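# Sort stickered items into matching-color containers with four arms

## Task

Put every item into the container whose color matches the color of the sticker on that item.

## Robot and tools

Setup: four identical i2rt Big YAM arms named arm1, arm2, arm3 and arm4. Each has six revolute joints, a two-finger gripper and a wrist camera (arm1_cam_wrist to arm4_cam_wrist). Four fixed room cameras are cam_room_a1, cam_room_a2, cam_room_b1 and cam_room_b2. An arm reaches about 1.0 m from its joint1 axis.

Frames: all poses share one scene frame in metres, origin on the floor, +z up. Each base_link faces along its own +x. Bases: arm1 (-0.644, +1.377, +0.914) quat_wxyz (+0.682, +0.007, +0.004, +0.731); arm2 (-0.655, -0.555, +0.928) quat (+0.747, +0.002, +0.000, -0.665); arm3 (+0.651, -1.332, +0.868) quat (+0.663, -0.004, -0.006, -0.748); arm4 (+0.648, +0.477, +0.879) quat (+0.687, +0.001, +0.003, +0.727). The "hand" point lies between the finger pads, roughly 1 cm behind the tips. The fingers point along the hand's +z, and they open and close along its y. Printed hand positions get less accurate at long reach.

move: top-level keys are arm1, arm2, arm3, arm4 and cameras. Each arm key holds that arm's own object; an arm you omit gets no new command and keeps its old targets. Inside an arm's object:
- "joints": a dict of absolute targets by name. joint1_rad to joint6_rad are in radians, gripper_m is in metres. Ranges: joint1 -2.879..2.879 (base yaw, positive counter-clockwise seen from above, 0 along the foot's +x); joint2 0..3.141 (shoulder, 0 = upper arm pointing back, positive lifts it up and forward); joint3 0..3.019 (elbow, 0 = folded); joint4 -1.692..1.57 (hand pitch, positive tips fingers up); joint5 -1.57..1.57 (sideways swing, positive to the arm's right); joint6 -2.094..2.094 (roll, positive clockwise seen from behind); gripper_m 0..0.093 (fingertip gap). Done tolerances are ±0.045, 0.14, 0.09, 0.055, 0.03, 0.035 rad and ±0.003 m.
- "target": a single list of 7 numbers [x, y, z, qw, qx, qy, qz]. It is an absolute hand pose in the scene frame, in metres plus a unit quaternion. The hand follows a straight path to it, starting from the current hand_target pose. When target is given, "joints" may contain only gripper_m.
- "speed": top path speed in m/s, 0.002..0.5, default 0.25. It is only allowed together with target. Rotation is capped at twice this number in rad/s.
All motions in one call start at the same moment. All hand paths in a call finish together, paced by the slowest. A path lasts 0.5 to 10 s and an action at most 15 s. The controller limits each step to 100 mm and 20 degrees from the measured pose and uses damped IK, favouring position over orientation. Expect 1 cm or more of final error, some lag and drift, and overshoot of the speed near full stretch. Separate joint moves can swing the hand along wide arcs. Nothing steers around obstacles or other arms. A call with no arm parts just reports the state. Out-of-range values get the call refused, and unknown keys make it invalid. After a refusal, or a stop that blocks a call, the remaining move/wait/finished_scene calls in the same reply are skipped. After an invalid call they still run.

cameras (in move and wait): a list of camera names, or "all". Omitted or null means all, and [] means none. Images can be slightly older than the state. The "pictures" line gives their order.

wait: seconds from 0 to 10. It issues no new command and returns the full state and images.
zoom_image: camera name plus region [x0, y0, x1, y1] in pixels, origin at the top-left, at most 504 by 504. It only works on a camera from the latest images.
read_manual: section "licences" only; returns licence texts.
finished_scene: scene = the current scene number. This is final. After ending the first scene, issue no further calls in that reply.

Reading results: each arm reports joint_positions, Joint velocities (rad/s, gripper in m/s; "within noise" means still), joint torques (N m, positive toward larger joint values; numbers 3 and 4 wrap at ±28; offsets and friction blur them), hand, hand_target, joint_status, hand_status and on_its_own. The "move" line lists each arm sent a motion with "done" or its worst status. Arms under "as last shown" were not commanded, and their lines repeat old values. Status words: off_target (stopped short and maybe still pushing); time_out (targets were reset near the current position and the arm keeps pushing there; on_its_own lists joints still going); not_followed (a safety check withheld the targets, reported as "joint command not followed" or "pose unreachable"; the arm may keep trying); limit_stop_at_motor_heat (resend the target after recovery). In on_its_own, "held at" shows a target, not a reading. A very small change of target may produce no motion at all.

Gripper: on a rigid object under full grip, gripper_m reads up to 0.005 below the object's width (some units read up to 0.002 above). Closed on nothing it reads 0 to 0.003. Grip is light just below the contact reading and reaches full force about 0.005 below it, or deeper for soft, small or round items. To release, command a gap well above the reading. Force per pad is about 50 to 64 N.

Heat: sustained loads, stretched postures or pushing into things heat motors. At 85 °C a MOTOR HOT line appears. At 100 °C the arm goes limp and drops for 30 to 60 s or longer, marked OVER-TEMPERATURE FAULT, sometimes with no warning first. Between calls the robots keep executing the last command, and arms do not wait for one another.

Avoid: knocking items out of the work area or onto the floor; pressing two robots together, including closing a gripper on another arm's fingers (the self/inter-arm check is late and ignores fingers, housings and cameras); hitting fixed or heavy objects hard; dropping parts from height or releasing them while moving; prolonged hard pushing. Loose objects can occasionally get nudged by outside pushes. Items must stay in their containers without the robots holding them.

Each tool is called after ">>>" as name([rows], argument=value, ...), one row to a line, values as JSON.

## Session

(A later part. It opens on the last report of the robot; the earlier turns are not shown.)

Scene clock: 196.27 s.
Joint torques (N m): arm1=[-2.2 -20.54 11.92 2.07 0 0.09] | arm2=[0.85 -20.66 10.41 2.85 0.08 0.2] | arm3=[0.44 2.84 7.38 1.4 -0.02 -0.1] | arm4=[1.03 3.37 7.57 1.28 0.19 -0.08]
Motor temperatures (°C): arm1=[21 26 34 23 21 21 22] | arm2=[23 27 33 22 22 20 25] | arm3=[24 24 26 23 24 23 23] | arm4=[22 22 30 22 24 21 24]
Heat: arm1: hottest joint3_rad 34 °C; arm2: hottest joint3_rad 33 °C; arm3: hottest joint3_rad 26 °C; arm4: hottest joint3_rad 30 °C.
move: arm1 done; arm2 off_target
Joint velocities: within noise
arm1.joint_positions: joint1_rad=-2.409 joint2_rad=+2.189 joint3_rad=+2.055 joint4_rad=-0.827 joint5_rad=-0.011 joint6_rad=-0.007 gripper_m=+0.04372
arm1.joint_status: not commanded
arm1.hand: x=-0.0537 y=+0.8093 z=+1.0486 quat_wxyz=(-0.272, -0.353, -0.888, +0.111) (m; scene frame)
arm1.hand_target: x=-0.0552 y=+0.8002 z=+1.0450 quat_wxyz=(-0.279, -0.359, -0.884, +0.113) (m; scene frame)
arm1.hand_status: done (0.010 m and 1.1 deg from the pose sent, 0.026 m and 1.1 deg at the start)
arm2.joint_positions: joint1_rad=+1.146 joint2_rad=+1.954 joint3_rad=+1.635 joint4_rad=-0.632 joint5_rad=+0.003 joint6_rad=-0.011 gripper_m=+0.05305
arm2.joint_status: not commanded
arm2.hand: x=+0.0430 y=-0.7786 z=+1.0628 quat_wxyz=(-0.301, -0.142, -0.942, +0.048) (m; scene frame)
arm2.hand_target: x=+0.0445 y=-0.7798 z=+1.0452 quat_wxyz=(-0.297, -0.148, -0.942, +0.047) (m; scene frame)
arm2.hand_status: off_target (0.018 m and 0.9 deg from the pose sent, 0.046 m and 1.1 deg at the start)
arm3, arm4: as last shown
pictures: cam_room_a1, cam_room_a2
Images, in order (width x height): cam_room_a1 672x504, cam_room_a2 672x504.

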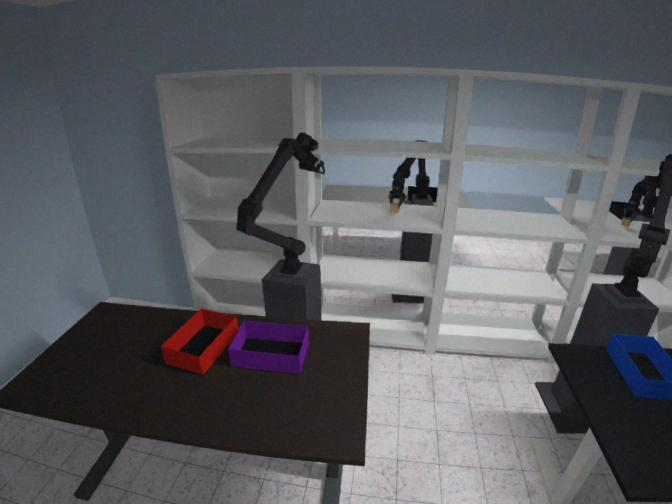

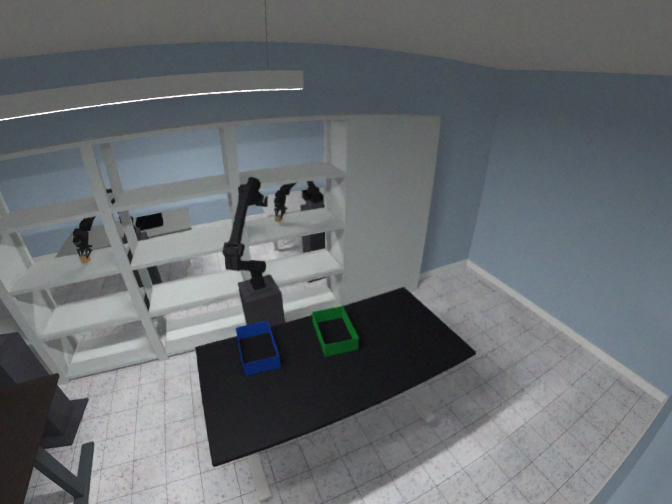

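>>> move(arm1={"target":[-0.055,0.80,1.03,0.2786,0.3588,0.8836,-0.1131],"speed":0.1}, arm2={"target":[0.045,-0.78,1.03,0.2970,0.1484,0.9421,-0.0468],"speed":0.1}, cameras=["cam_room_a1","cam_room_a2"])

>>> zoom_image(camera="cam_room_a2", region=[250, 170, 320, 240])

>>> zoom_image(camera="cam_room_a1", region=[360, 160, 440, 240])

Scene clock: 203.30 s.
Joint torques (N m): arm1=[-2.96 -20.54 11.89 2.07 -0.02 0.12] | arm2=[0.79 -20.31 10.15 2.89 0.07 0.19] | arm3=[0.44 2.84 7.39 1.43 -0.03 -0.11] | arm4=[0.97 3.19 7.58 1.28 0.24 -0.06]
Motor temperatures (°C): arm1=[21 27 34 23 21 21 22] | arm2=[23 27 33 22 22 20 25] | arm3=[24 24 26 23 24 23 23] | arm4=[22 22 30 22 24 21 24]
Heat: arm1: hottest joint3_rad 34 °C; arm2: hottest joint3_rad 33 °C; arm3: hottest joint3_rad 26 °C; arm4: hottest joint3_rad 30 °C.
move: arm1 done; arm2 off_target
Joint velocities: within noise
arm1.joint_positions: joint1_rad=-2.409 joint2_rad=+2.196 joint3_rad=+2.030 joint4_rad=-0.793 joint5_rad=-0.011 joint6_rad=-0.007 gripper_m=+0.04372
arm1.joint_status: not commanded
arm1.hand: x=-0.0536 y=+0.8091 z=+1.0347 quat_wxyz=(-0.273, -0.353, -0.888, +0.111) (m; scene frame)
arm1.hand_target: x=-0.0552 y=+0.8003 z=+1.0300 quat_wxyz=(-0.279, -0.359, -0.884, +0.113) (m; scene frame)
arm1.hand_status: done (0.010 m and 1.1 deg from the pose sent, 0.021 m and 1.1 deg at the start)
arm2.joint_positions: joint1_rad=+1.146 joint2_rad=+1.965 joint3_rad=+1.617 joint4_rad=-0.599 joint5_rad=+0.003 joint6_rad=-0.011 gripper_m=+0.05305
arm2.joint_status: not commanded
arm2.hand: x=+0.0439 y=-0.7788 z=+1.0512 quat_wxyz=(-0.303, -0.142, -0.941, +0.049) (m; scene frame)
arm2.hand_target: x=+0.0444 y=-0.7797 z=+1.0303 quat_wxyz=(-0.297, -0.148, -0.942, +0.047) (m; scene frame)
arm2.hand_status: off_target (0.021 m and 1.1 deg from the pose sent, 0.033 m and 0.9 deg at the start)
arm3, arm4: as last shown
pictures: cam_room_a1, cam_room_a2
Images, in order (width x height): cam_room_a1 672x504, cam_room_a2 672x504.

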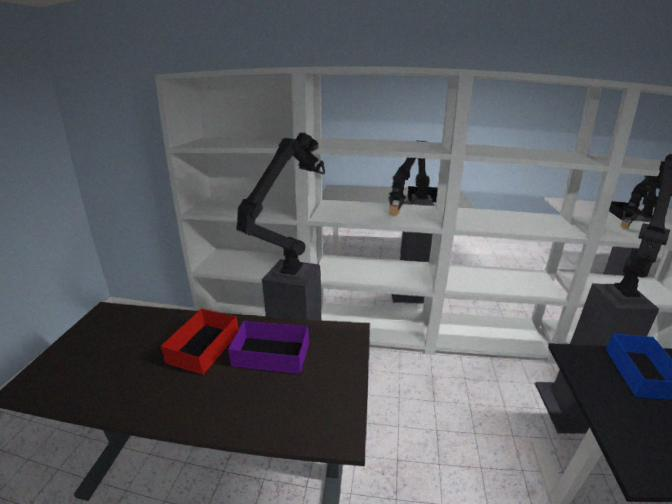

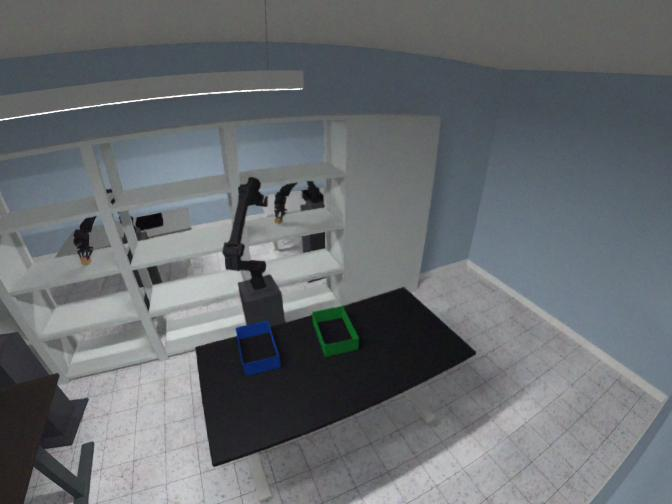

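Scaled by 7.200.

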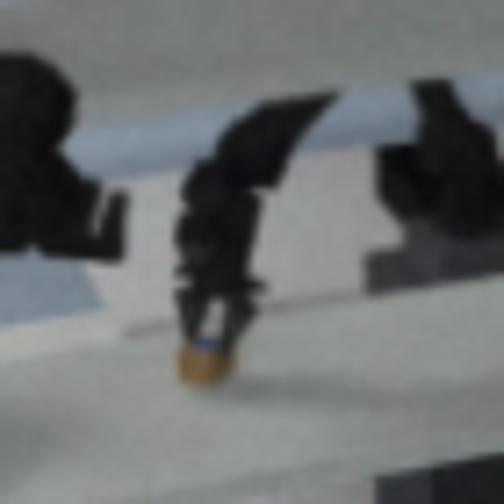

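Scaled by 6.300.

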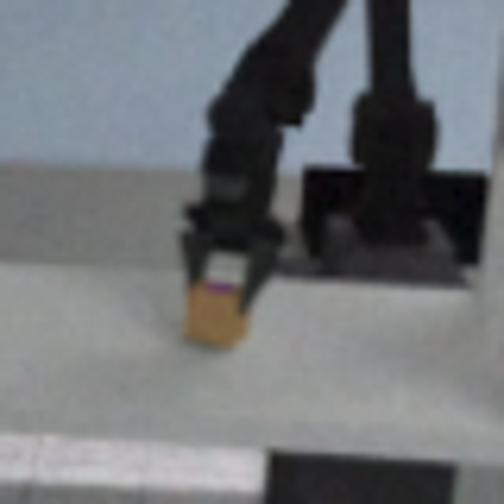

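>>> move(arm1={"target":[-0.055,0.80,1.015,0.2786,0.3588,0.8836,-0.1131],"speed":0.1}, arm2={"target":[0.045,-0.78,1.015,0.2970,0.1484,0.9421,-0.0468],"speed":0.1}, cameras=["cam_room_a1","cam_room_a2"])

>>> zoom_image(camera="cam_room_a2", region=[250, 170, 320, 240])

>>> zoom_image(camera="cam_room_a1", region=[360, 160, 440, 240])

Scene clock: 208.83 s.
Joint torques (N m): arm1=[-2.55 -19.43 11.07 2.09 -0.01 0.09] | arm2=[0.73 -19.9 9.88 2.8 0.08 0.19] | arm3=[0.44 2.67 7.41 1.4 -0.04 -0.11] | arm4=[1.03 3.31 7.71 1.21 0.22 -0.07]
Motor temperatures (°C): arm1=[21 27 34 23 21 21 22] | arm2=[23 27 33 22 22 20 25] | arm3=[24 24 26 23 24 23 23] | arm4=[22 22 30 22 24 21 24]
Heat: arm1: hottest joint3_rad 34 °C; arm2: hottest joint3_rad 33 °C; arm3: hottest joint3_rad 26 °C; arm4: hottest joint3_rad 30 °C.
move: arm1 off_target; arm2 off_target
Joint velocities: within noise
arm1.joint_positions: joint1_rad=-2.409 joint2_rad=+2.198 joint3_rad=+2.013 joint4_rad=-0.759 joint5_rad=-0.011 joint6_rad=-0.006 gripper_m=+0.04372
arm1.joint_status: not commanded
arm1.hand: x=-0.0523 y=+0.8073 z=+1.0294 quat_wxyz=(-0.280, -0.352, -0.886, +0.114) (m; scene frame)
arm1.hand_target: x=-0.0554 y=+0.8003 z=+1.0150 quat_wxyz=(-0.278, -0.359, -0.884, +0.113) (m; scene frame)
arm1.hand_status: off_target (0.016 m and 0.8 deg from the pose sent, 0.022 m and 1.1 deg at the start)
arm2.joint_positions: joint1_rad=+1.146 joint2_rad=+1.974 joint3_rad=+1.601 joint4_rad=-0.563 joint5_rad=+0.003 joint6_rad=-0.011 gripper_m=+0.05305
arm2.joint_status: not commanded
arm2.hand: x=+0.0456 y=-0.7793 z=+1.0421 quat_wxyz=(-0.309, -0.141, -0.939, +0.050) (m; scene frame)
arm2.hand_target: x=+0.0441 y=-0.7796 z=+1.0155 quat_wxyz=(-0.297, -0.148, -0.942, +0.047) (m; scene frame)
arm2.hand_status: off_target (0.027 m and 1.6 deg from the pose sent, 0.036 m and 1.1 deg at the start)
arm3: as last shown
arm4.joint_positions: joint1_rad=+0.932 joint2_rad=+0.590 joint3_rad=+1.392 joint4_rad=-1.499 joint5_rad=-0.004 joint6_rad=+0.011 gripper_m=+0.09400
arm4.joint_status: not commanded
arm4.hand: x=+0.4826 y=+0.5893 z=+1.3924 quat_wxyz=(-0.116, +0.866, -0.265, -0.408) (m; scene frame)
arm4.hand_target: x=+0.4803 y=+0.5907 z=+1.3944 quat_wxyz=(-0.118, +0.868, -0.260, -0.406) (m; scene frame)
arm4.hand_status: not commanded
pictures: cam_room_a1, cam_room_a2
Images, in order (width x height): cam_room_a1 672x504, cam_room_a2 672x504.

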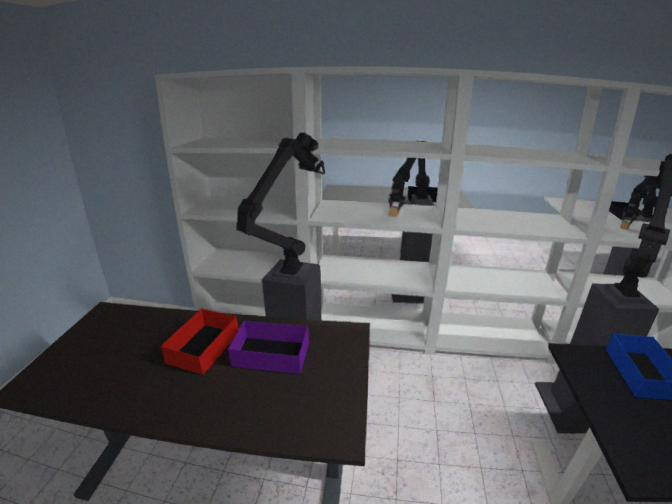

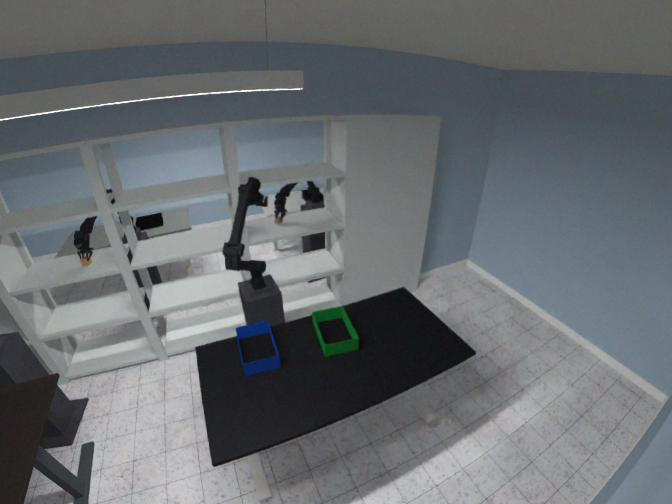

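Scaled by 7.200.

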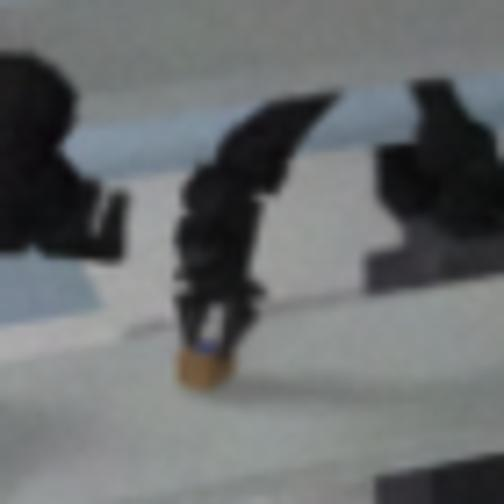

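Scaled by 6.300.

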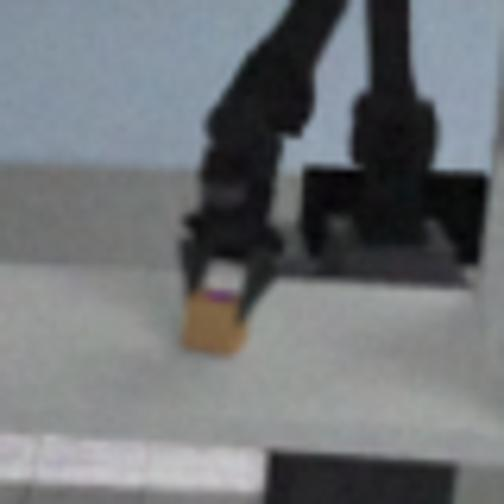

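>>> move(arm1={"joints":{"gripper_m":0.075}}, arm2={"joints":{"gripper_m":0.083}}, arm3={"joints":{"joint1_rad":-2.18,"joint2_rad":0.96,"joint3_rad":1.04,"joint4_rad":-1.04}}, arm4={"joints":{"joint1_rad":1.075,"joint2_rad":0.96,"joint3_rad":1.04,"joint4_rad":-1.04}}, cameras=["arm1_cam_wrist","arm2_cam_wrist","arm3_cam_wrist","arm4_cam_wrist"])

>>> move(arm1={"target":[-0.10,0.855,1.12,0.2786,0.3588,0.8836,-0.1131],"speed":0.25}, arm2={"target":[-0.03,-0.76,1.13,0.2970,0.1484,0.9421,-0.0468],"speed":0.25}, cameras=["arm1_cam_wrist","arm2_cam_wrist","arm3_cam_wrist","arm4_cam_wrist"])

Scene clock: 220.57 s.
Joint torques (N m): arm1=[-2.61 -19.37 11.04 2.06 -0.05 0.09] | arm2=[0.73 -19.96 9.87 2.81 0.08 0.19] | arm3=[0.56 -6.07 10.93 1.68 -0.02 -0.1] | arm4=[0.5 -6.24 11.48 1.44 0.17 -0.04]
Motor temperatures (°C): arm1=[21 27 34 23 21 21 23] | arm2=[23 27 33 22 22 20 25] | arm3=[24 24 26 23 24 23 23] | arm4=[22 22 30 22 24 21 24]
Heat: arm1: hottest joint3_rad 34 °C; arm2: hottest joint3_rad 33 °C; arm3: hottest joint3_rad 26 °C; arm4: hottest joint3_rad 30 °C.
move: arm1 done; arm2 done; arm3 done; arm4 done
Joint velocities: within noise
arm1.joint_positions: joint1_rad=-2.409 joint2_rad=+2.198 joint3_rad=+2.013 joint4_rad=-0.758 joint5_rad=-0.011 joint6_rad=-0.006 gripper_m=+0.07496
arm1.joint_status: all done
arm1.hand: x=-0.0522 y=+0.8072 z=+1.0292 quat_wxyz=(-0.280, -0.352, -0.886, +0.114) (m; scene frame)
arm1.hand_target: x=-0.0554 y=+0.8003 z=+1.0152 quat_wxyz=(-0.279, -0.359, -0.884, +0.113) (m; scene frame)
arm1.hand_status: not commanded
arm2.joint_positions: joint1_rad=+1.146 joint2_rad=+1.974 joint3_rad=+1.601 joint4_rad=-0.563 joint5_rad=+0.003 joint6_rad=-0.011 gripper_m=+0.08293
arm2.joint_status: all done
arm2.hand: x=+0.0456 y=-0.7793 z=+1.0421 quat_wxyz=(-0.309, -0.141, -0.939, +0.050) (m; scene frame)
arm2.hand_target: x=+0.0441 y=-0.7796 z=+1.0155 quat_wxyz=(-0.297, -0.148, -0.942, +0.047) (m; scene frame)
arm2.hand_status: not commanded
arm3.joint_positions: joint1_rad=-2.171 joint2_rad=+0.957 joint3_rad=+1.022 joint4_rad=-1.054 joint5_rad=+0.001 joint6_rad=+0.005 gripper_m=+0.09400
arm3.joint_status: all done
arm3.hand: x=+0.3680 y=-1.0785 z=+1.1606 quat_wxyz=(+0.095, -0.896, +0.342, +0.266) (m; scene frame)
arm3.hand_target: x=+0.3654 y=-1.0714 z=+1.1707 quat_wxyz=(+0.101, -0.892, +0.342, +0.278) (m; scene frame)
arm3.hand_status: not commanded
arm4.joint_positions: joint1_rad=+1.074 joint2_rad=+0.962 joint3_rad=+1.007 joint4_rad=-1.057 joint5_rad=-0.002 joint6_rad=+0.011 gripper_m=+0.09400
arm4.joint_status: all done
arm4.hand: x=+0.3109 y=+0.6378 z=+1.1669 quat_wxyz=(-0.055, +0.936, -0.215, -0.271) (m; scene frame)
arm4.hand_target: x=+0.3027 y=+0.6418 z=+1.1871 quat_wxyz=(-0.063, +0.930, -0.209, -0.295) (m; scene frame)
arm4.hand_status: not commanded
pictures: arm1_cam_wrist, arm2_cam_wrist, arm3_cam_wrist, arm4_cam_wrist
Images, in order (width x height): arm1_cam_wrist 672x504, arm2_cam_wrist 672x504, arm3_cam_wrist 672x504, arm4_cam_wrist 672x504.

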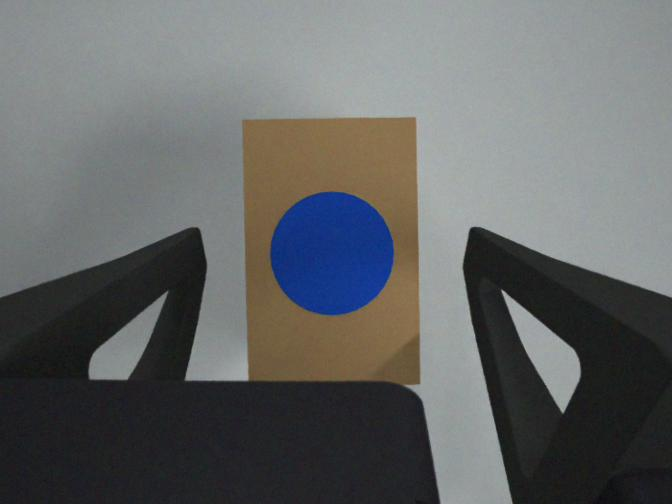

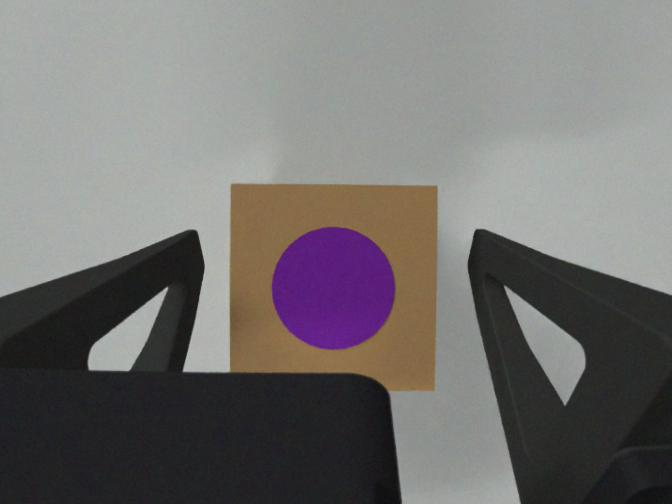

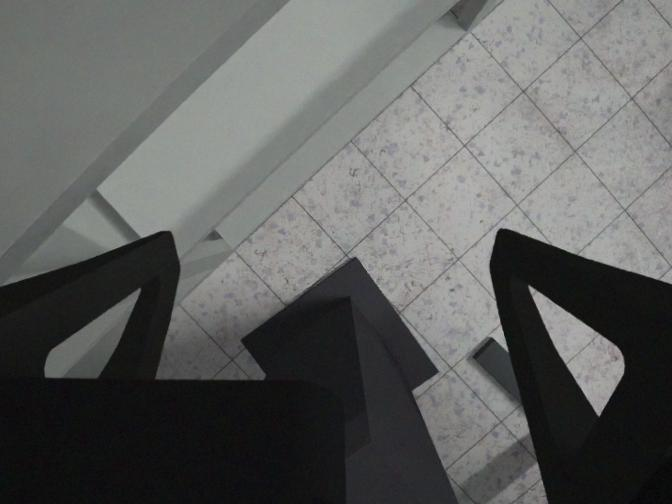

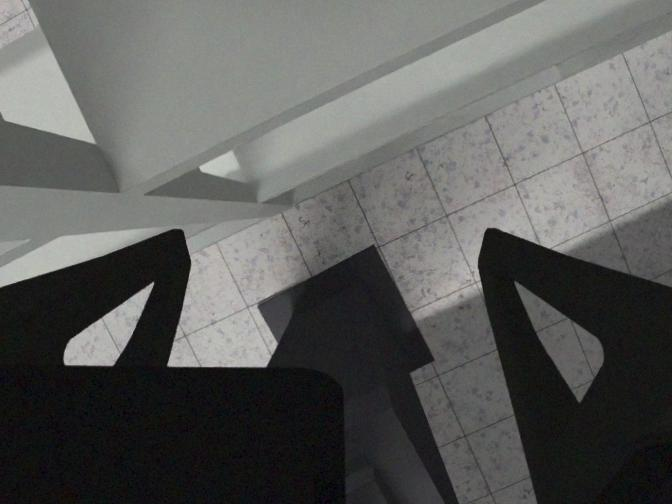

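Scene clock: 221.90 s.
Joint torques (N m): arm1=[-1.55 -16.91 11.73 1.01 0.12 0.11] | arm2=[0.15 -16.73 10.39 1.44 -0.08 0.14] | arm3=[0.79 -6.01 11 1.66 -0.02 -0.11] | arm4=[1.26 -6.18 11.48 1.48 0.17 -0.06]
Motor temperatures (°C): arm1=[21 27 34 23 21 21 22] | arm2=[23 27 32 22 22 20 25] | arm3=[24 24 26 23 24 23 23] | arm4=[22 22 31 22 24 21 24]
Heat: arm1: hottest joint3_rad 34 °C; arm2: hottest joint3_rad 32 °C; arm3: hottest joint3_rad 26 °C; arm4: hottest joint3_rad 31 °C.
move: arm1 done; arm2 off_target
Joint velocities: within noise
arm1.joint_positions: joint1_rad=-2.409 joint2_rad=+1.940 joint3_rad=+1.849 joint4_rad=-0.834 joint5_rad=-0.008 joint6_rad=-0.001 gripper_m=+0.07496
arm1.joint_status: not commanded
arm1.hand: x=-0.1001 y=+0.8542 z=+1.1300 quat_wxyz=(-0.288, -0.354, -0.882, +0.117) (m; scene frame)
arm1.hand_target: x=-0.1001 y=+0.8550 z=+1.1202 quat_wxyz=(-0.279, -0.359, -0.884, +0.113) (m; scene frame)
arm1.hand_status: done (0.010 m and 1.3 deg from the pose sent, 0.113 m and 0.8 deg at the start)
arm2.joint_positions: joint1_rad=+1.146 joint2_rad=+1.692 joint3_rad=+1.491 joint4_rad=-0.709 joint5_rad=+0.003 joint6_rad=-0.011 gripper_m=+0.08293
arm2.joint_status: not commanded
arm2.hand: x=-0.0253 y=-0.7572 z=+1.1549 quat_wxyz=(-0.321, -0.141, -0.935, +0.051) (m; scene frame)
arm2.hand_target: x=-0.0305 y=-0.7597 z=+1.1305 quat_wxyz=(-0.297, -0.148, -0.942, +0.047) (m; scene frame)
arm2.hand_status: off_target (0.025 m and 3.0 deg from the pose sent, 0.118 m and 1.6 deg at the start)
arm3, arm4: as last shown
pictures: arm1_cam_wrist, arm2_cam_wrist, arm3_cam_wrist, arm4_cam_wrist
Images, in order (width x height): arm1_cam_wrist 672x504, arm2_cam_wrist 672x504, arm3_cam_wrist 672x504, arm4_cam_wrist 672x504.

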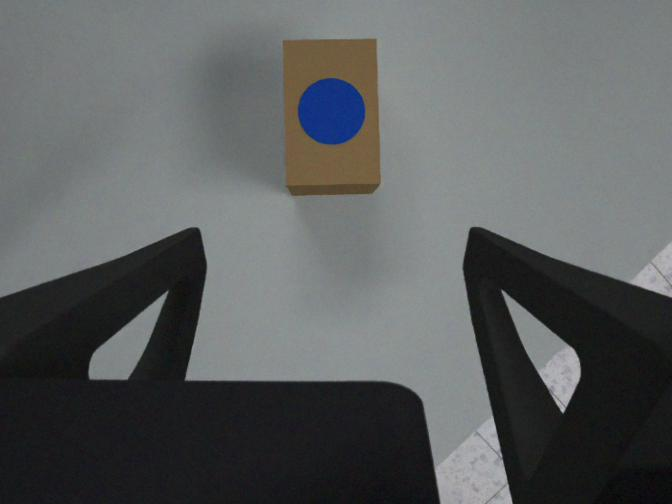

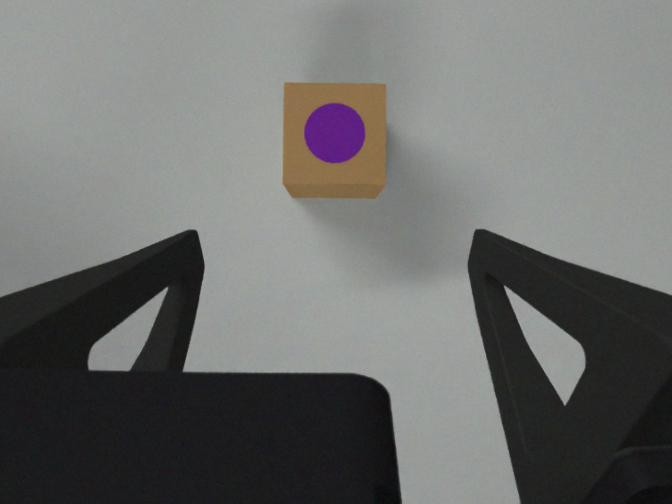

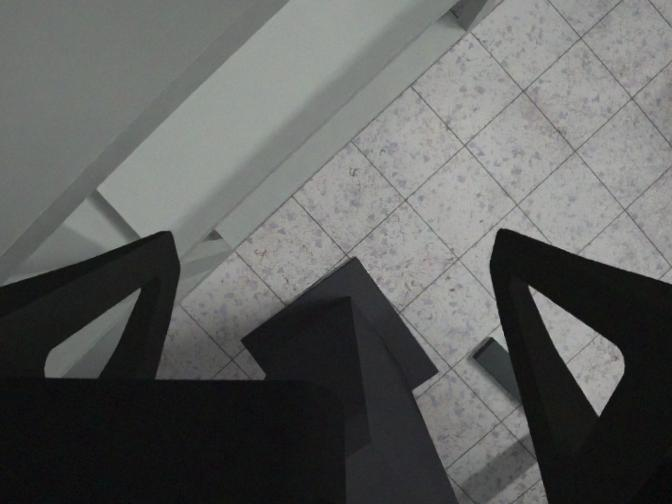

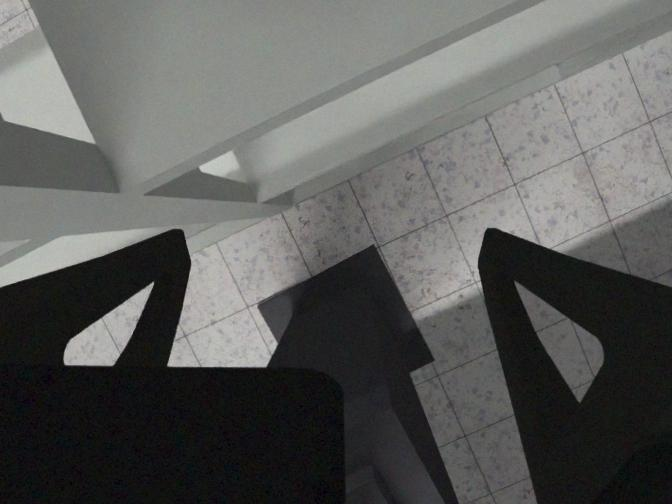

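>>> move(arm1={"target":[-0.37,1.115,1.2,0.2786,0.3588,0.8836,-0.1131],"speed":0.3}, arm2={"target":[-0.286,-0.674,1.2,0.2970,0.1484,0.9421,-0.0468],"speed":0.3}, arm3={"target":[0.17,-0.85,1.14,-0.0447,0.9431,-0.1418,-0.2974],"speed":0.3}, arm4={"target":[0.08,0.71,1.13,-0.1109,0.8865,-0.3518,-0.2795],"speed":0.3}, cameras=["arm3_cam_wrist","arm4_cam_wrist","cam_room_b1"])

Scene clock: 242.33 s.
Joint torques (N m): arm1=[-2.26 -2.32 11.66 0.96 -0.04 0.06] | arm2=[1.03 -6.12 10.4 1.42 0.15 0.19] | arm3=[0.5 -20.42 14.05 0.58 -0.31 -0.14] | arm4=[1.26 -15.91 12.64 0.95 0.37 0.2]
Motor temperatures (°C): arm1=[21 26 34 23 21 21 22] | arm2=[23 27 31 22 22 20 24] | arm3=[24 24 28 23 24 23 23] | arm4=[22 22 33 22 24 21 24]
Heat: arm1: hottest joint3_rad 34 °C; arm2: hottest joint3_rad 31 °C; arm3: hottest joint3_rad 28 °C; arm4: hottest joint3_rad 33 °C.
move: arm1 done; arm2 off_target; arm3 off_target; arm4 off_target
Joint velocities: within noise
arm1.joint_positions: joint1_rad=-2.409 joint2_rad=+0.918 joint3_rad=+0.975 joint4_rad=-0.983 joint5_rad=-0.008 joint6_rad=-0.001 gripper_m=+0.07496
arm1.joint_status: not commanded
arm1.hand: x=-0.3686 y=+1.1154 z=+1.2050 quat_wxyz=(-0.287, -0.354, -0.882, +0.117) (m; scene frame)
arm1.hand_target: x=-0.3701 y=+1.1151 z=+1.2000 quat_wxyz=(-0.279, -0.359, -0.884, +0.113) (m; scene frame)
arm1.hand_status: done (0.005 m and 1.2 deg from the pose sent, 0.382 m and 1.3 deg at the start)
arm2.joint_positions: joint1_rad=+1.146 joint2_rad=+0.961 joint3_rad=+0.968 joint4_rad=-0.930 joint5_rad=+0.004 joint6_rad=-0.008 gripper_m=+0.08293
arm2.joint_status: not commanded
arm2.hand: x=-0.2819 y=-0.6761 z=+1.2133 quat_wxyz=(-0.315, -0.143, -0.937, +0.050) (m; scene frame)
arm2.hand_target: x=-0.2860 y=-0.6740 z=+1.2002 quat_wxyz=(-0.297, -0.148, -0.942, +0.047) (m; scene frame)
arm2.hand_status: off_target (0.014 m and 2.3 deg from the pose sent, 0.277 m and 3.0 deg at the start)
arm3.joint_positions: joint1_rad=-2.295 joint2_rad=+1.780 joint3_rad=+1.721 joint4_rad=-1.012 joint5_rad=-0.299 joint6_rad=-0.470 gripper_m=+0.09400
arm3.joint_status: not commanded
arm3.hand: x=+0.1724 y=-0.8658 z=+1.1138 quat_wxyz=(+0.029, -0.949, +0.144, +0.280) (m; scene frame)
arm3.hand_target: x=+0.1711 y=-0.8510 z=+1.1401 quat_wxyz=(+0.045, -0.943, +0.142, +0.298) (m; scene frame)
arm3.hand_status: off_target (0.031 m and 2.8 deg from the pose sent, 0.303 m and 24.6 deg at the start)
arm4.joint_positions: joint1_rad=+1.192 joint2_rad=+1.596 joint3_rad=+1.418 joint4_rad=-0.875 joint5_rad=+0.247 joint6_rad=+0.351 gripper_m=+0.09400
arm4.joint_status: not commanded
arm4.hand: x=+0.0979 y=+0.7072 z=+1.1092 quat_wxyz=(-0.113, +0.895, -0.347, -0.257) (m; scene frame)
arm4.hand_target: x=+0.0813 y=+0.7095 z=+1.1302 quat_wxyz=(-0.111, +0.886, -0.352, -0.280) (m; scene frame)
arm4.hand_status: off_target (0.028 m and 2.8 deg from the pose sent, 0.245 m and 17.9 deg at the start)
pictures: arm3_cam_wrist, arm4_cam_wrist, cam_room_b1
Images, in order (width x height): arm3_cam_wrist 672x504, arm4_cam_wrist 672x504, cam_room_b1 672x504.

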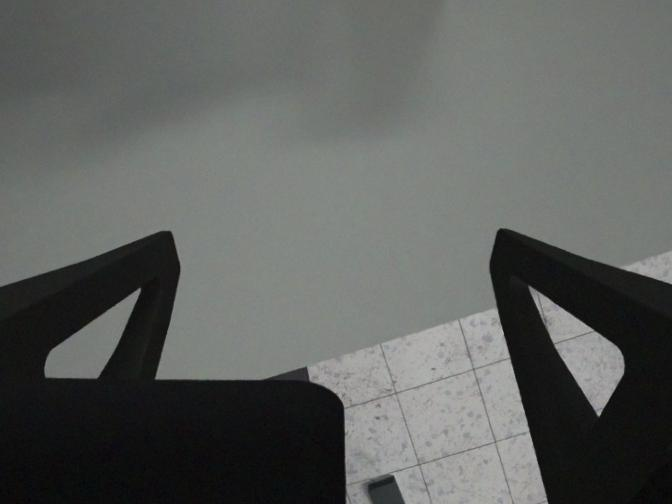

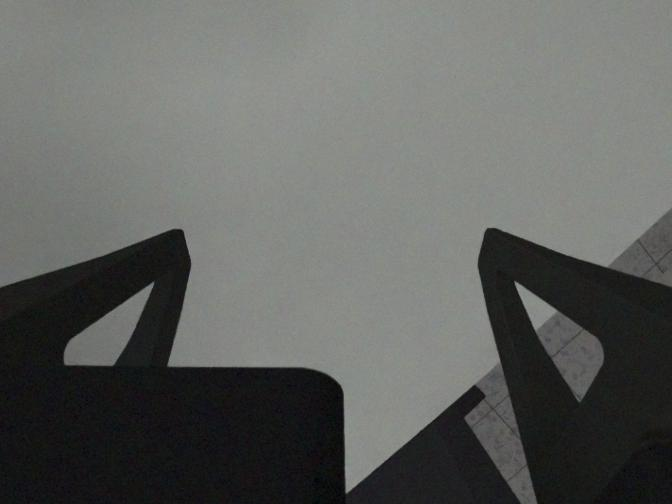

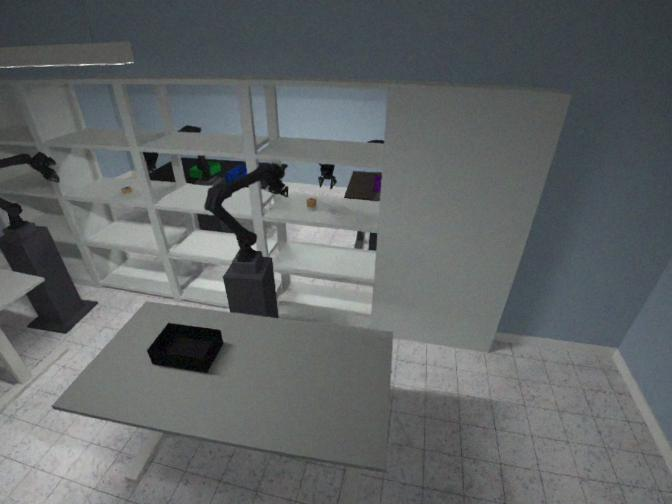

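>>> move(arm3={"target":[0.093,-0.78,1.145,-0.0447,0.9431,-0.1418,-0.2974],"speed":0.2}, arm4={"target":[-0.023,0.769,1.135,-0.1109,0.8865,-0.3518,-0.2795],"speed":0.2}, cameras=["arm3_cam_wrist","arm4_cam_wrist"])

Scene clock: 249.93 s.
Joint torques (N m): arm1=[-2.08 -1.96 11.71 0.99 -0.03 0.06] | arm2=[1.03 -6.07 10.45 1.4 0.15 0.18] | arm3=[1.67 -25.17 14.08 0.57 -0.11 0.01] | arm4=[0.56 -20.72 12.89 0.49 0.11 -0.08]
Motor temperatures (°C): arm1=[21 26 35 23 21 21 22] | arm2=[23 27 31 22 22 20 24] | arm3=[24 24 29 23 24 23 23] | arm4=[22 22 33 22 24 21 24]
Heat: arm1: hottest joint3_rad 35 °C; arm2: hottest joint3_rad 31 °C; arm3: hottest joint3_rad 29 °C; arm4: hottest joint3_rad 33 °C.
move: arm3 off_target; arm4 off_target
Joint velocities: within noise
arm1, arm2: as last shown
arm3.joint_positions: joint1_rad=-2.295 joint2_rad=+2.115 joint3_rad=+2.257 joint4_rad=-1.204 joint5_rad=-0.296 joint6_rad=-0.468 gripper_m=+0.09400
arm3.joint_status: not commanded
arm3.hand: x=+0.1013 y=-0.7845 z=+1.1228 quat_wxyz=(+0.033, -0.948, +0.145, +0.283) (m; scene frame)
arm3.hand_target: x=+0.0940 y=-0.7808 z=+1.1448 quat_wxyz=(+0.045, -0.943, +0.142, +0.298) (m; scene frame)
arm3.hand_status: off_target (0.024 m and 2.3 deg from the pose sent, 0.121 m and 2.8 deg at the start)
arm4.joint_positions: joint1_rad=+1.164 joint2_rad=+1.908 joint3_rad=+1.860 joint4_rad=-0.979 joint5_rad=+0.234 joint6_rad=+0.346 gripper_m=+0.09400
arm4.joint_status: not commanded
arm4.hand: x=-0.0119 y=+0.7630 z=+1.1203 quat_wxyz=(-0.111, +0.888, -0.357, -0.268) (m; scene frame)
arm4.hand_target: x=-0.0222 y=+0.7686 z=+1.1351 quat_wxyz=(-0.111, +0.886, -0.352, -0.280) (m; scene frame)
arm4.hand_status: off_target (0.019 m and 1.4 deg from the pose sent, 0.138 m and 2.9 deg at the start)
pictures: arm3_cam_wrist, arm4_cam_wrist
Images, in order (width x height): arm3_cam_wrist 672x504, arm4_cam_wrist 672x504.

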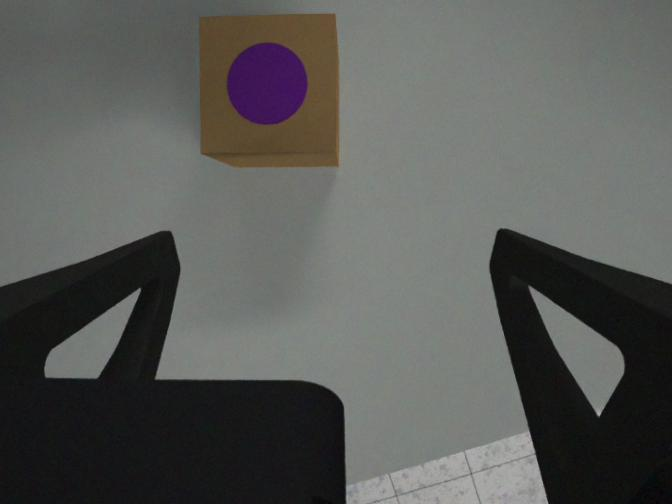

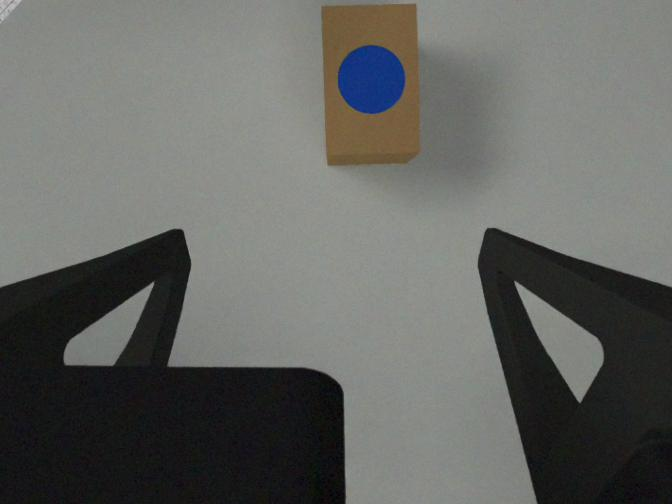

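>>> move(arm3={"target":[0.03,-0.785,1.14,-0.0447,0.9431,-0.1418,-0.2974],"speed":0.2}, arm4={"target":[-0.066,0.831,1.13,-0.1109,0.8865,-0.3518,-0.2795],"speed":0.2}, cameras=["arm3_cam_wrist","arm4_cam_wrist"])

Scene clock: 264.67 s.
Joint torques (N m): arm1=[-1.55 -1.9 11.56 1.1 -0.02 0.13] | arm2=[0.97 -6.12 10.43 1.39 0.16 0.19] | arm3=[1.26 -26.75 13.86 0.61 -0.08 0.03] | arm4=[1.32 -23.53 12.88 0.51 0.06 -0.1]
Motor temperatures (°C): arm1=[21 26 35 23 21 21 22] | arm2=[23 26 31 22 22 20 24] | arm3=[24 24 31 23 24 23 23] | arm4=[22 23 35 22 24 21 24]
Heat: arm1: hottest joint3_rad 35 °C; arm2: hottest joint3_rad 31 °C; arm3: hottest joint3_rad 31 °C; arm4: hottest joint3_rad 35 °C.
move: arm3 off_target; arm4 off_target
Joint velocities: within noise
arm1, arm2: as last shown
arm3.joint_positions: joint1_rad=-2.219 joint2_rad=+2.312 joint3_rad=+2.605 joint4_rad=-1.329 joint5_rad=-0.259 joint6_rad=-0.409 gripper_m=+0.09400
arm3.joint_status: not commanded
arm3.hand: x=+0.0332 y=-0.7916 z=+1.1249 quat_wxyz=(+0.036, -0.948, +0.140, +0.285) (m; scene frame)
arm3.hand_target: x=+0.0307 y=-0.7857 z=+1.1399 quat_wxyz=(+0.045, -0.943, +0.142, +0.298) (m; scene frame)
arm3.hand_status: off_target (0.017 m and 1.8 deg from the pose sent, 0.073 m and 2.3 deg at the start)
arm4.joint_positions: joint1_rad=+1.093 joint2_rad=+2.113 joint3_rad=+2.178 joint4_rad=-1.077 joint5_rad=+0.200 joint6_rad=+0.293 gripper_m=+0.09400
arm4.joint_status: not commanded
arm4.hand: x=-0.0542 y=+0.8316 z=+1.1188 quat_wxyz=(-0.111, +0.886, -0.361, -0.269) (m; scene frame)
arm4.hand_target: x=-0.0653 y=+0.8305 z=+1.1300 quat_wxyz=(-0.111, +0.886, -0.352, -0.280) (m; scene frame)
arm4.hand_status: off_target (0.016 m and 1.6 deg from the pose sent, 0.087 m and 1.5 deg at the start)
pictures: arm3_cam_wrist, arm4_cam_wrist
Images, in order (width x height): arm3_cam_wrist 672x504, arm4_cam_wrist 672x504.

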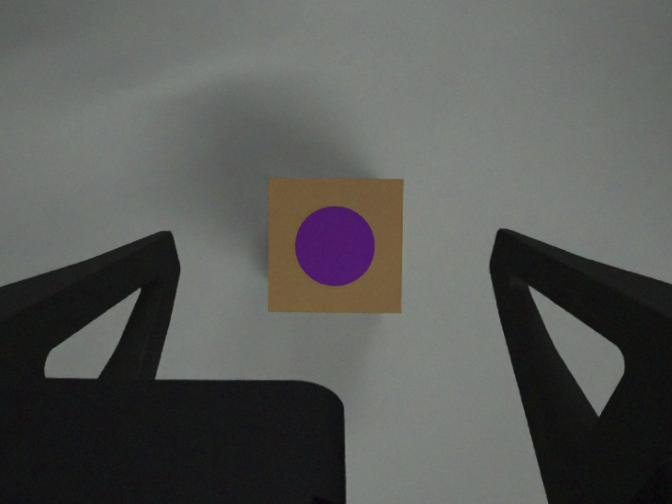

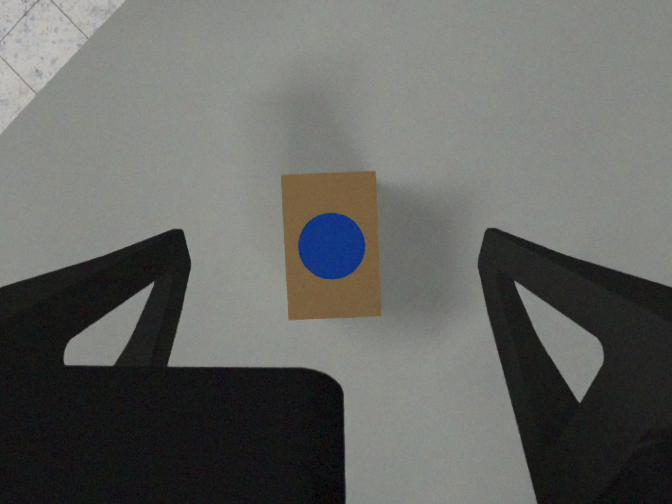

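>>> move(arm3={"target":[0.031,-0.786,1.062,-0.0447,0.9431,-0.1418,-0.2974],"speed":0.15}, arm4={"target":[-0.065,0.8295,1.04,-0.1109,0.8865,-0.3518,-0.2795],"speed":0.15}, cameras=["arm3_cam_wrist","arm4_cam_wrist"])

Scene clock: 271.27 s.
Joint torques (N m): arm1=[-2.14 -1.55 11.7 1.05 0 0.07] | arm2=[1.14 -6.18 10.41 1.39 0.15 0.2] | arm3=[1.32 -29.45 9.43 1.52 -0.12 0.01] | arm4=[1.61 -23.36 9.32 1.51 0.08 -0.1]
Motor temperatures (°C): arm1=[21 26 35 23 21 21 22] | arm2=[23 26 31 22 22 20 23] | arm3=[24 25 31 23 24 23 23] | arm4=[22 24 37 22 24 21 24]
Heat: arm1: hottest joint3_rad 35 °C; arm2: hottest joint3_rad 31 °C; arm3: hottest joint3_rad 31 °C; arm4: hottest joint3_rad 37 °C.
move: arm3 off_target; arm4 off_target
Joint velocities: within noise
arm1, arm2: as last shown
arm3.joint_positions: joint1_rad=-2.219 joint2_rad=+2.263 joint3_rad=+2.306 joint4_rad=-1.080 joint5_rad=-0.259 joint6_rad=-0.409 gripper_m=+0.09400
arm3.joint_status: not commanded
arm3.hand: x=+0.0304 y=-0.7899 z=+1.0456 quat_wxyz=(+0.035, -0.948, +0.140, +0.285) (m; scene frame)
arm3.hand_target: x=+0.0311 y=-0.7861 z=+1.0620 quat_wxyz=(+0.045, -0.943, +0.142, +0.297) (m; scene frame)
arm3.hand_status: off_target (0.017 m and 1.8 deg from the pose sent, 0.063 m and 1.8 deg at the start)
arm4.joint_positions: joint1_rad=+1.093 joint2_rad=+2.113 joint3_rad=+1.995 joint4_rad=-0.873 joint5_rad=+0.200 joint6_rad=+0.293 gripper_m=+0.09400
arm4.joint_status: not commanded
arm4.hand: x=-0.0567 y=+0.8323 z=+1.0511 quat_wxyz=(-0.111, +0.883, -0.361, -0.279) (m; scene frame)
arm4.hand_target: x=-0.0646 y=+0.8292 z=+1.0400 quat_wxyz=(-0.111, +0.886, -0.352, -0.279) (m; scene frame)
arm4.hand_status: off_target (0.014 m and 1.1 deg from the pose sent, 0.079 m and 1.6 deg at the start)
pictures: arm3_cam_wrist, arm4_cam_wrist
Images, in order (width x height): arm3_cam_wrist 672x504, arm4_cam_wrist 672x504.

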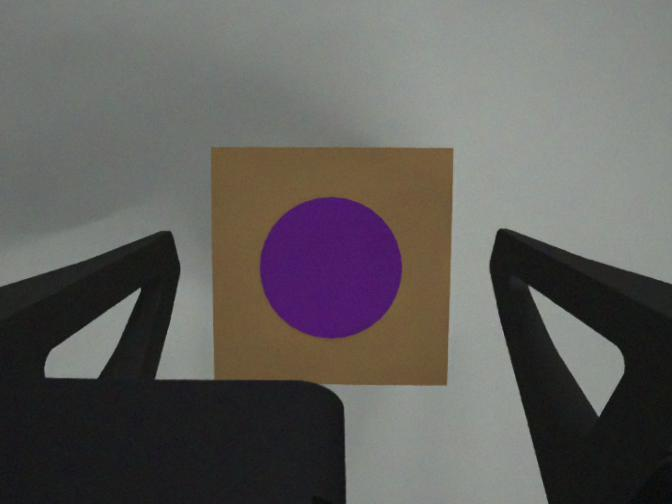

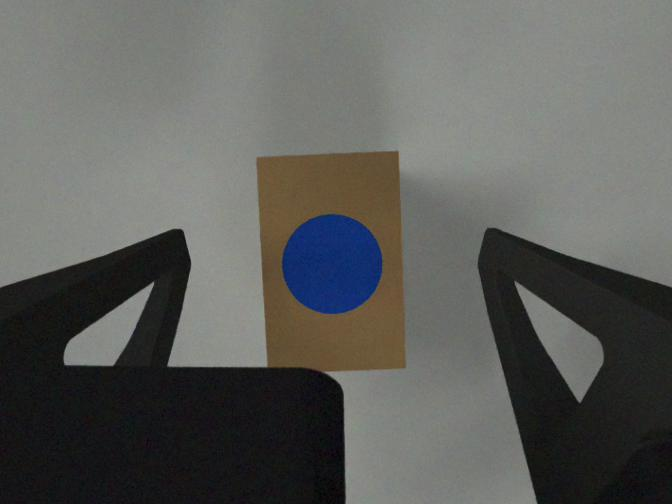

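>>> move(arm3={"joints":{"gripper_m":0.042}}, arm4={"target":[-0.065,0.829,1.012,-0.1109,0.8865,-0.3518,-0.2795],"speed":0.12}, cameras=["arm3_cam_wrist","arm4_cam_wrist"])

Scene clock: 279.70 s.
Joint torques (N m): arm1=[-2.08 -1.96 11.58 0.88 0 0.09] | arm2=[1.08 -6.01 10.41 1.4 0.15 0.19] | arm3=[1.14 -29.51 9.44 1.52 -0.13 0.01] | arm4=[1.55 -22.59 9.11 1.48 0.07 -0.1]
Motor temperatures (°C): arm1=[21 26 35 23 21 21 22] | arm2=[23 26 31 22 22 20 23] | arm3=[24 26 31 23 24 23 23] | arm4=[22 25 36 22 24 21 24]
Heat: arm1: hottest joint3_rad 35 °C; arm2: hottest joint3_rad 31 °C; arm3: hottest joint3_rad 31 °C; arm4: hottest joint3_rad 36 °C.
move: arm3 off_target; arm4 off_target
Joint velocities: within noise
arm1, arm2: as last shown
arm3.joint_positions: joint1_rad=-2.219 joint2_rad=+2.263 joint3_rad=+2.306 joint4_rad=-1.080 joint5_rad=-0.258 joint6_rad=-0.409 gripper_m=+0.05321
arm3.joint_status: gripper_m off_target (ended at +0.05323, target +0.04200)
arm3.hand: x=+0.0304 y=-0.7899 z=+1.0459 quat_wxyz=(+0.036, -0.948, +0.140, +0.285) (m; scene frame)
arm3.hand_target: x=+0.0311 y=-0.7861 z=+1.0621 quat_wxyz=(+0.045, -0.943, +0.142, +0.297) (m; scene frame)
arm3.hand_status: not commanded
arm4.joint_positions: joint1_rad=+1.093 joint2_rad=+2.118 joint3_rad=+1.945 joint4_rad=-0.808 joint5_rad=+0.200 joint6_rad=+0.293 gripper_m=+0.09400
arm4.joint_status: not commanded
arm4.hand: x=-0.0574 y=+0.8325 z=+1.0314 quat_wxyz=(-0.112, +0.881, -0.361, -0.285) (m; scene frame)
arm4.hand_target: x=-0.0643 y=+0.8286 z=+1.0119 quat_wxyz=(-0.111, +0.887, -0.352, -0.279) (m; scene frame)
arm4.hand_status: off_target (0.021 m and 1.4 deg from the pose sent, 0.040 m and 1.1 deg at the start)
pictures: arm3_cam_wrist, arm4_cam_wrist
Images, in order (width x height): arm3_cam_wrist 672x504, arm4_cam_wrist 672x504.

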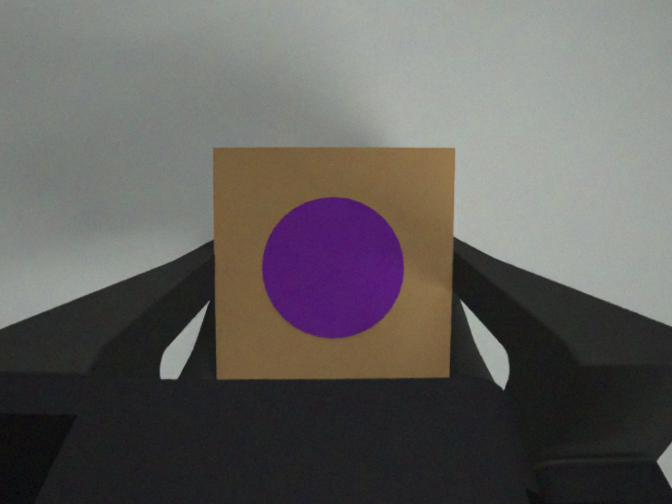

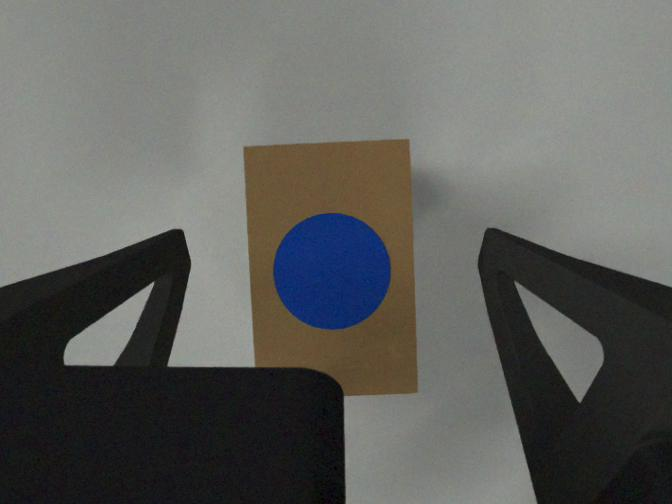

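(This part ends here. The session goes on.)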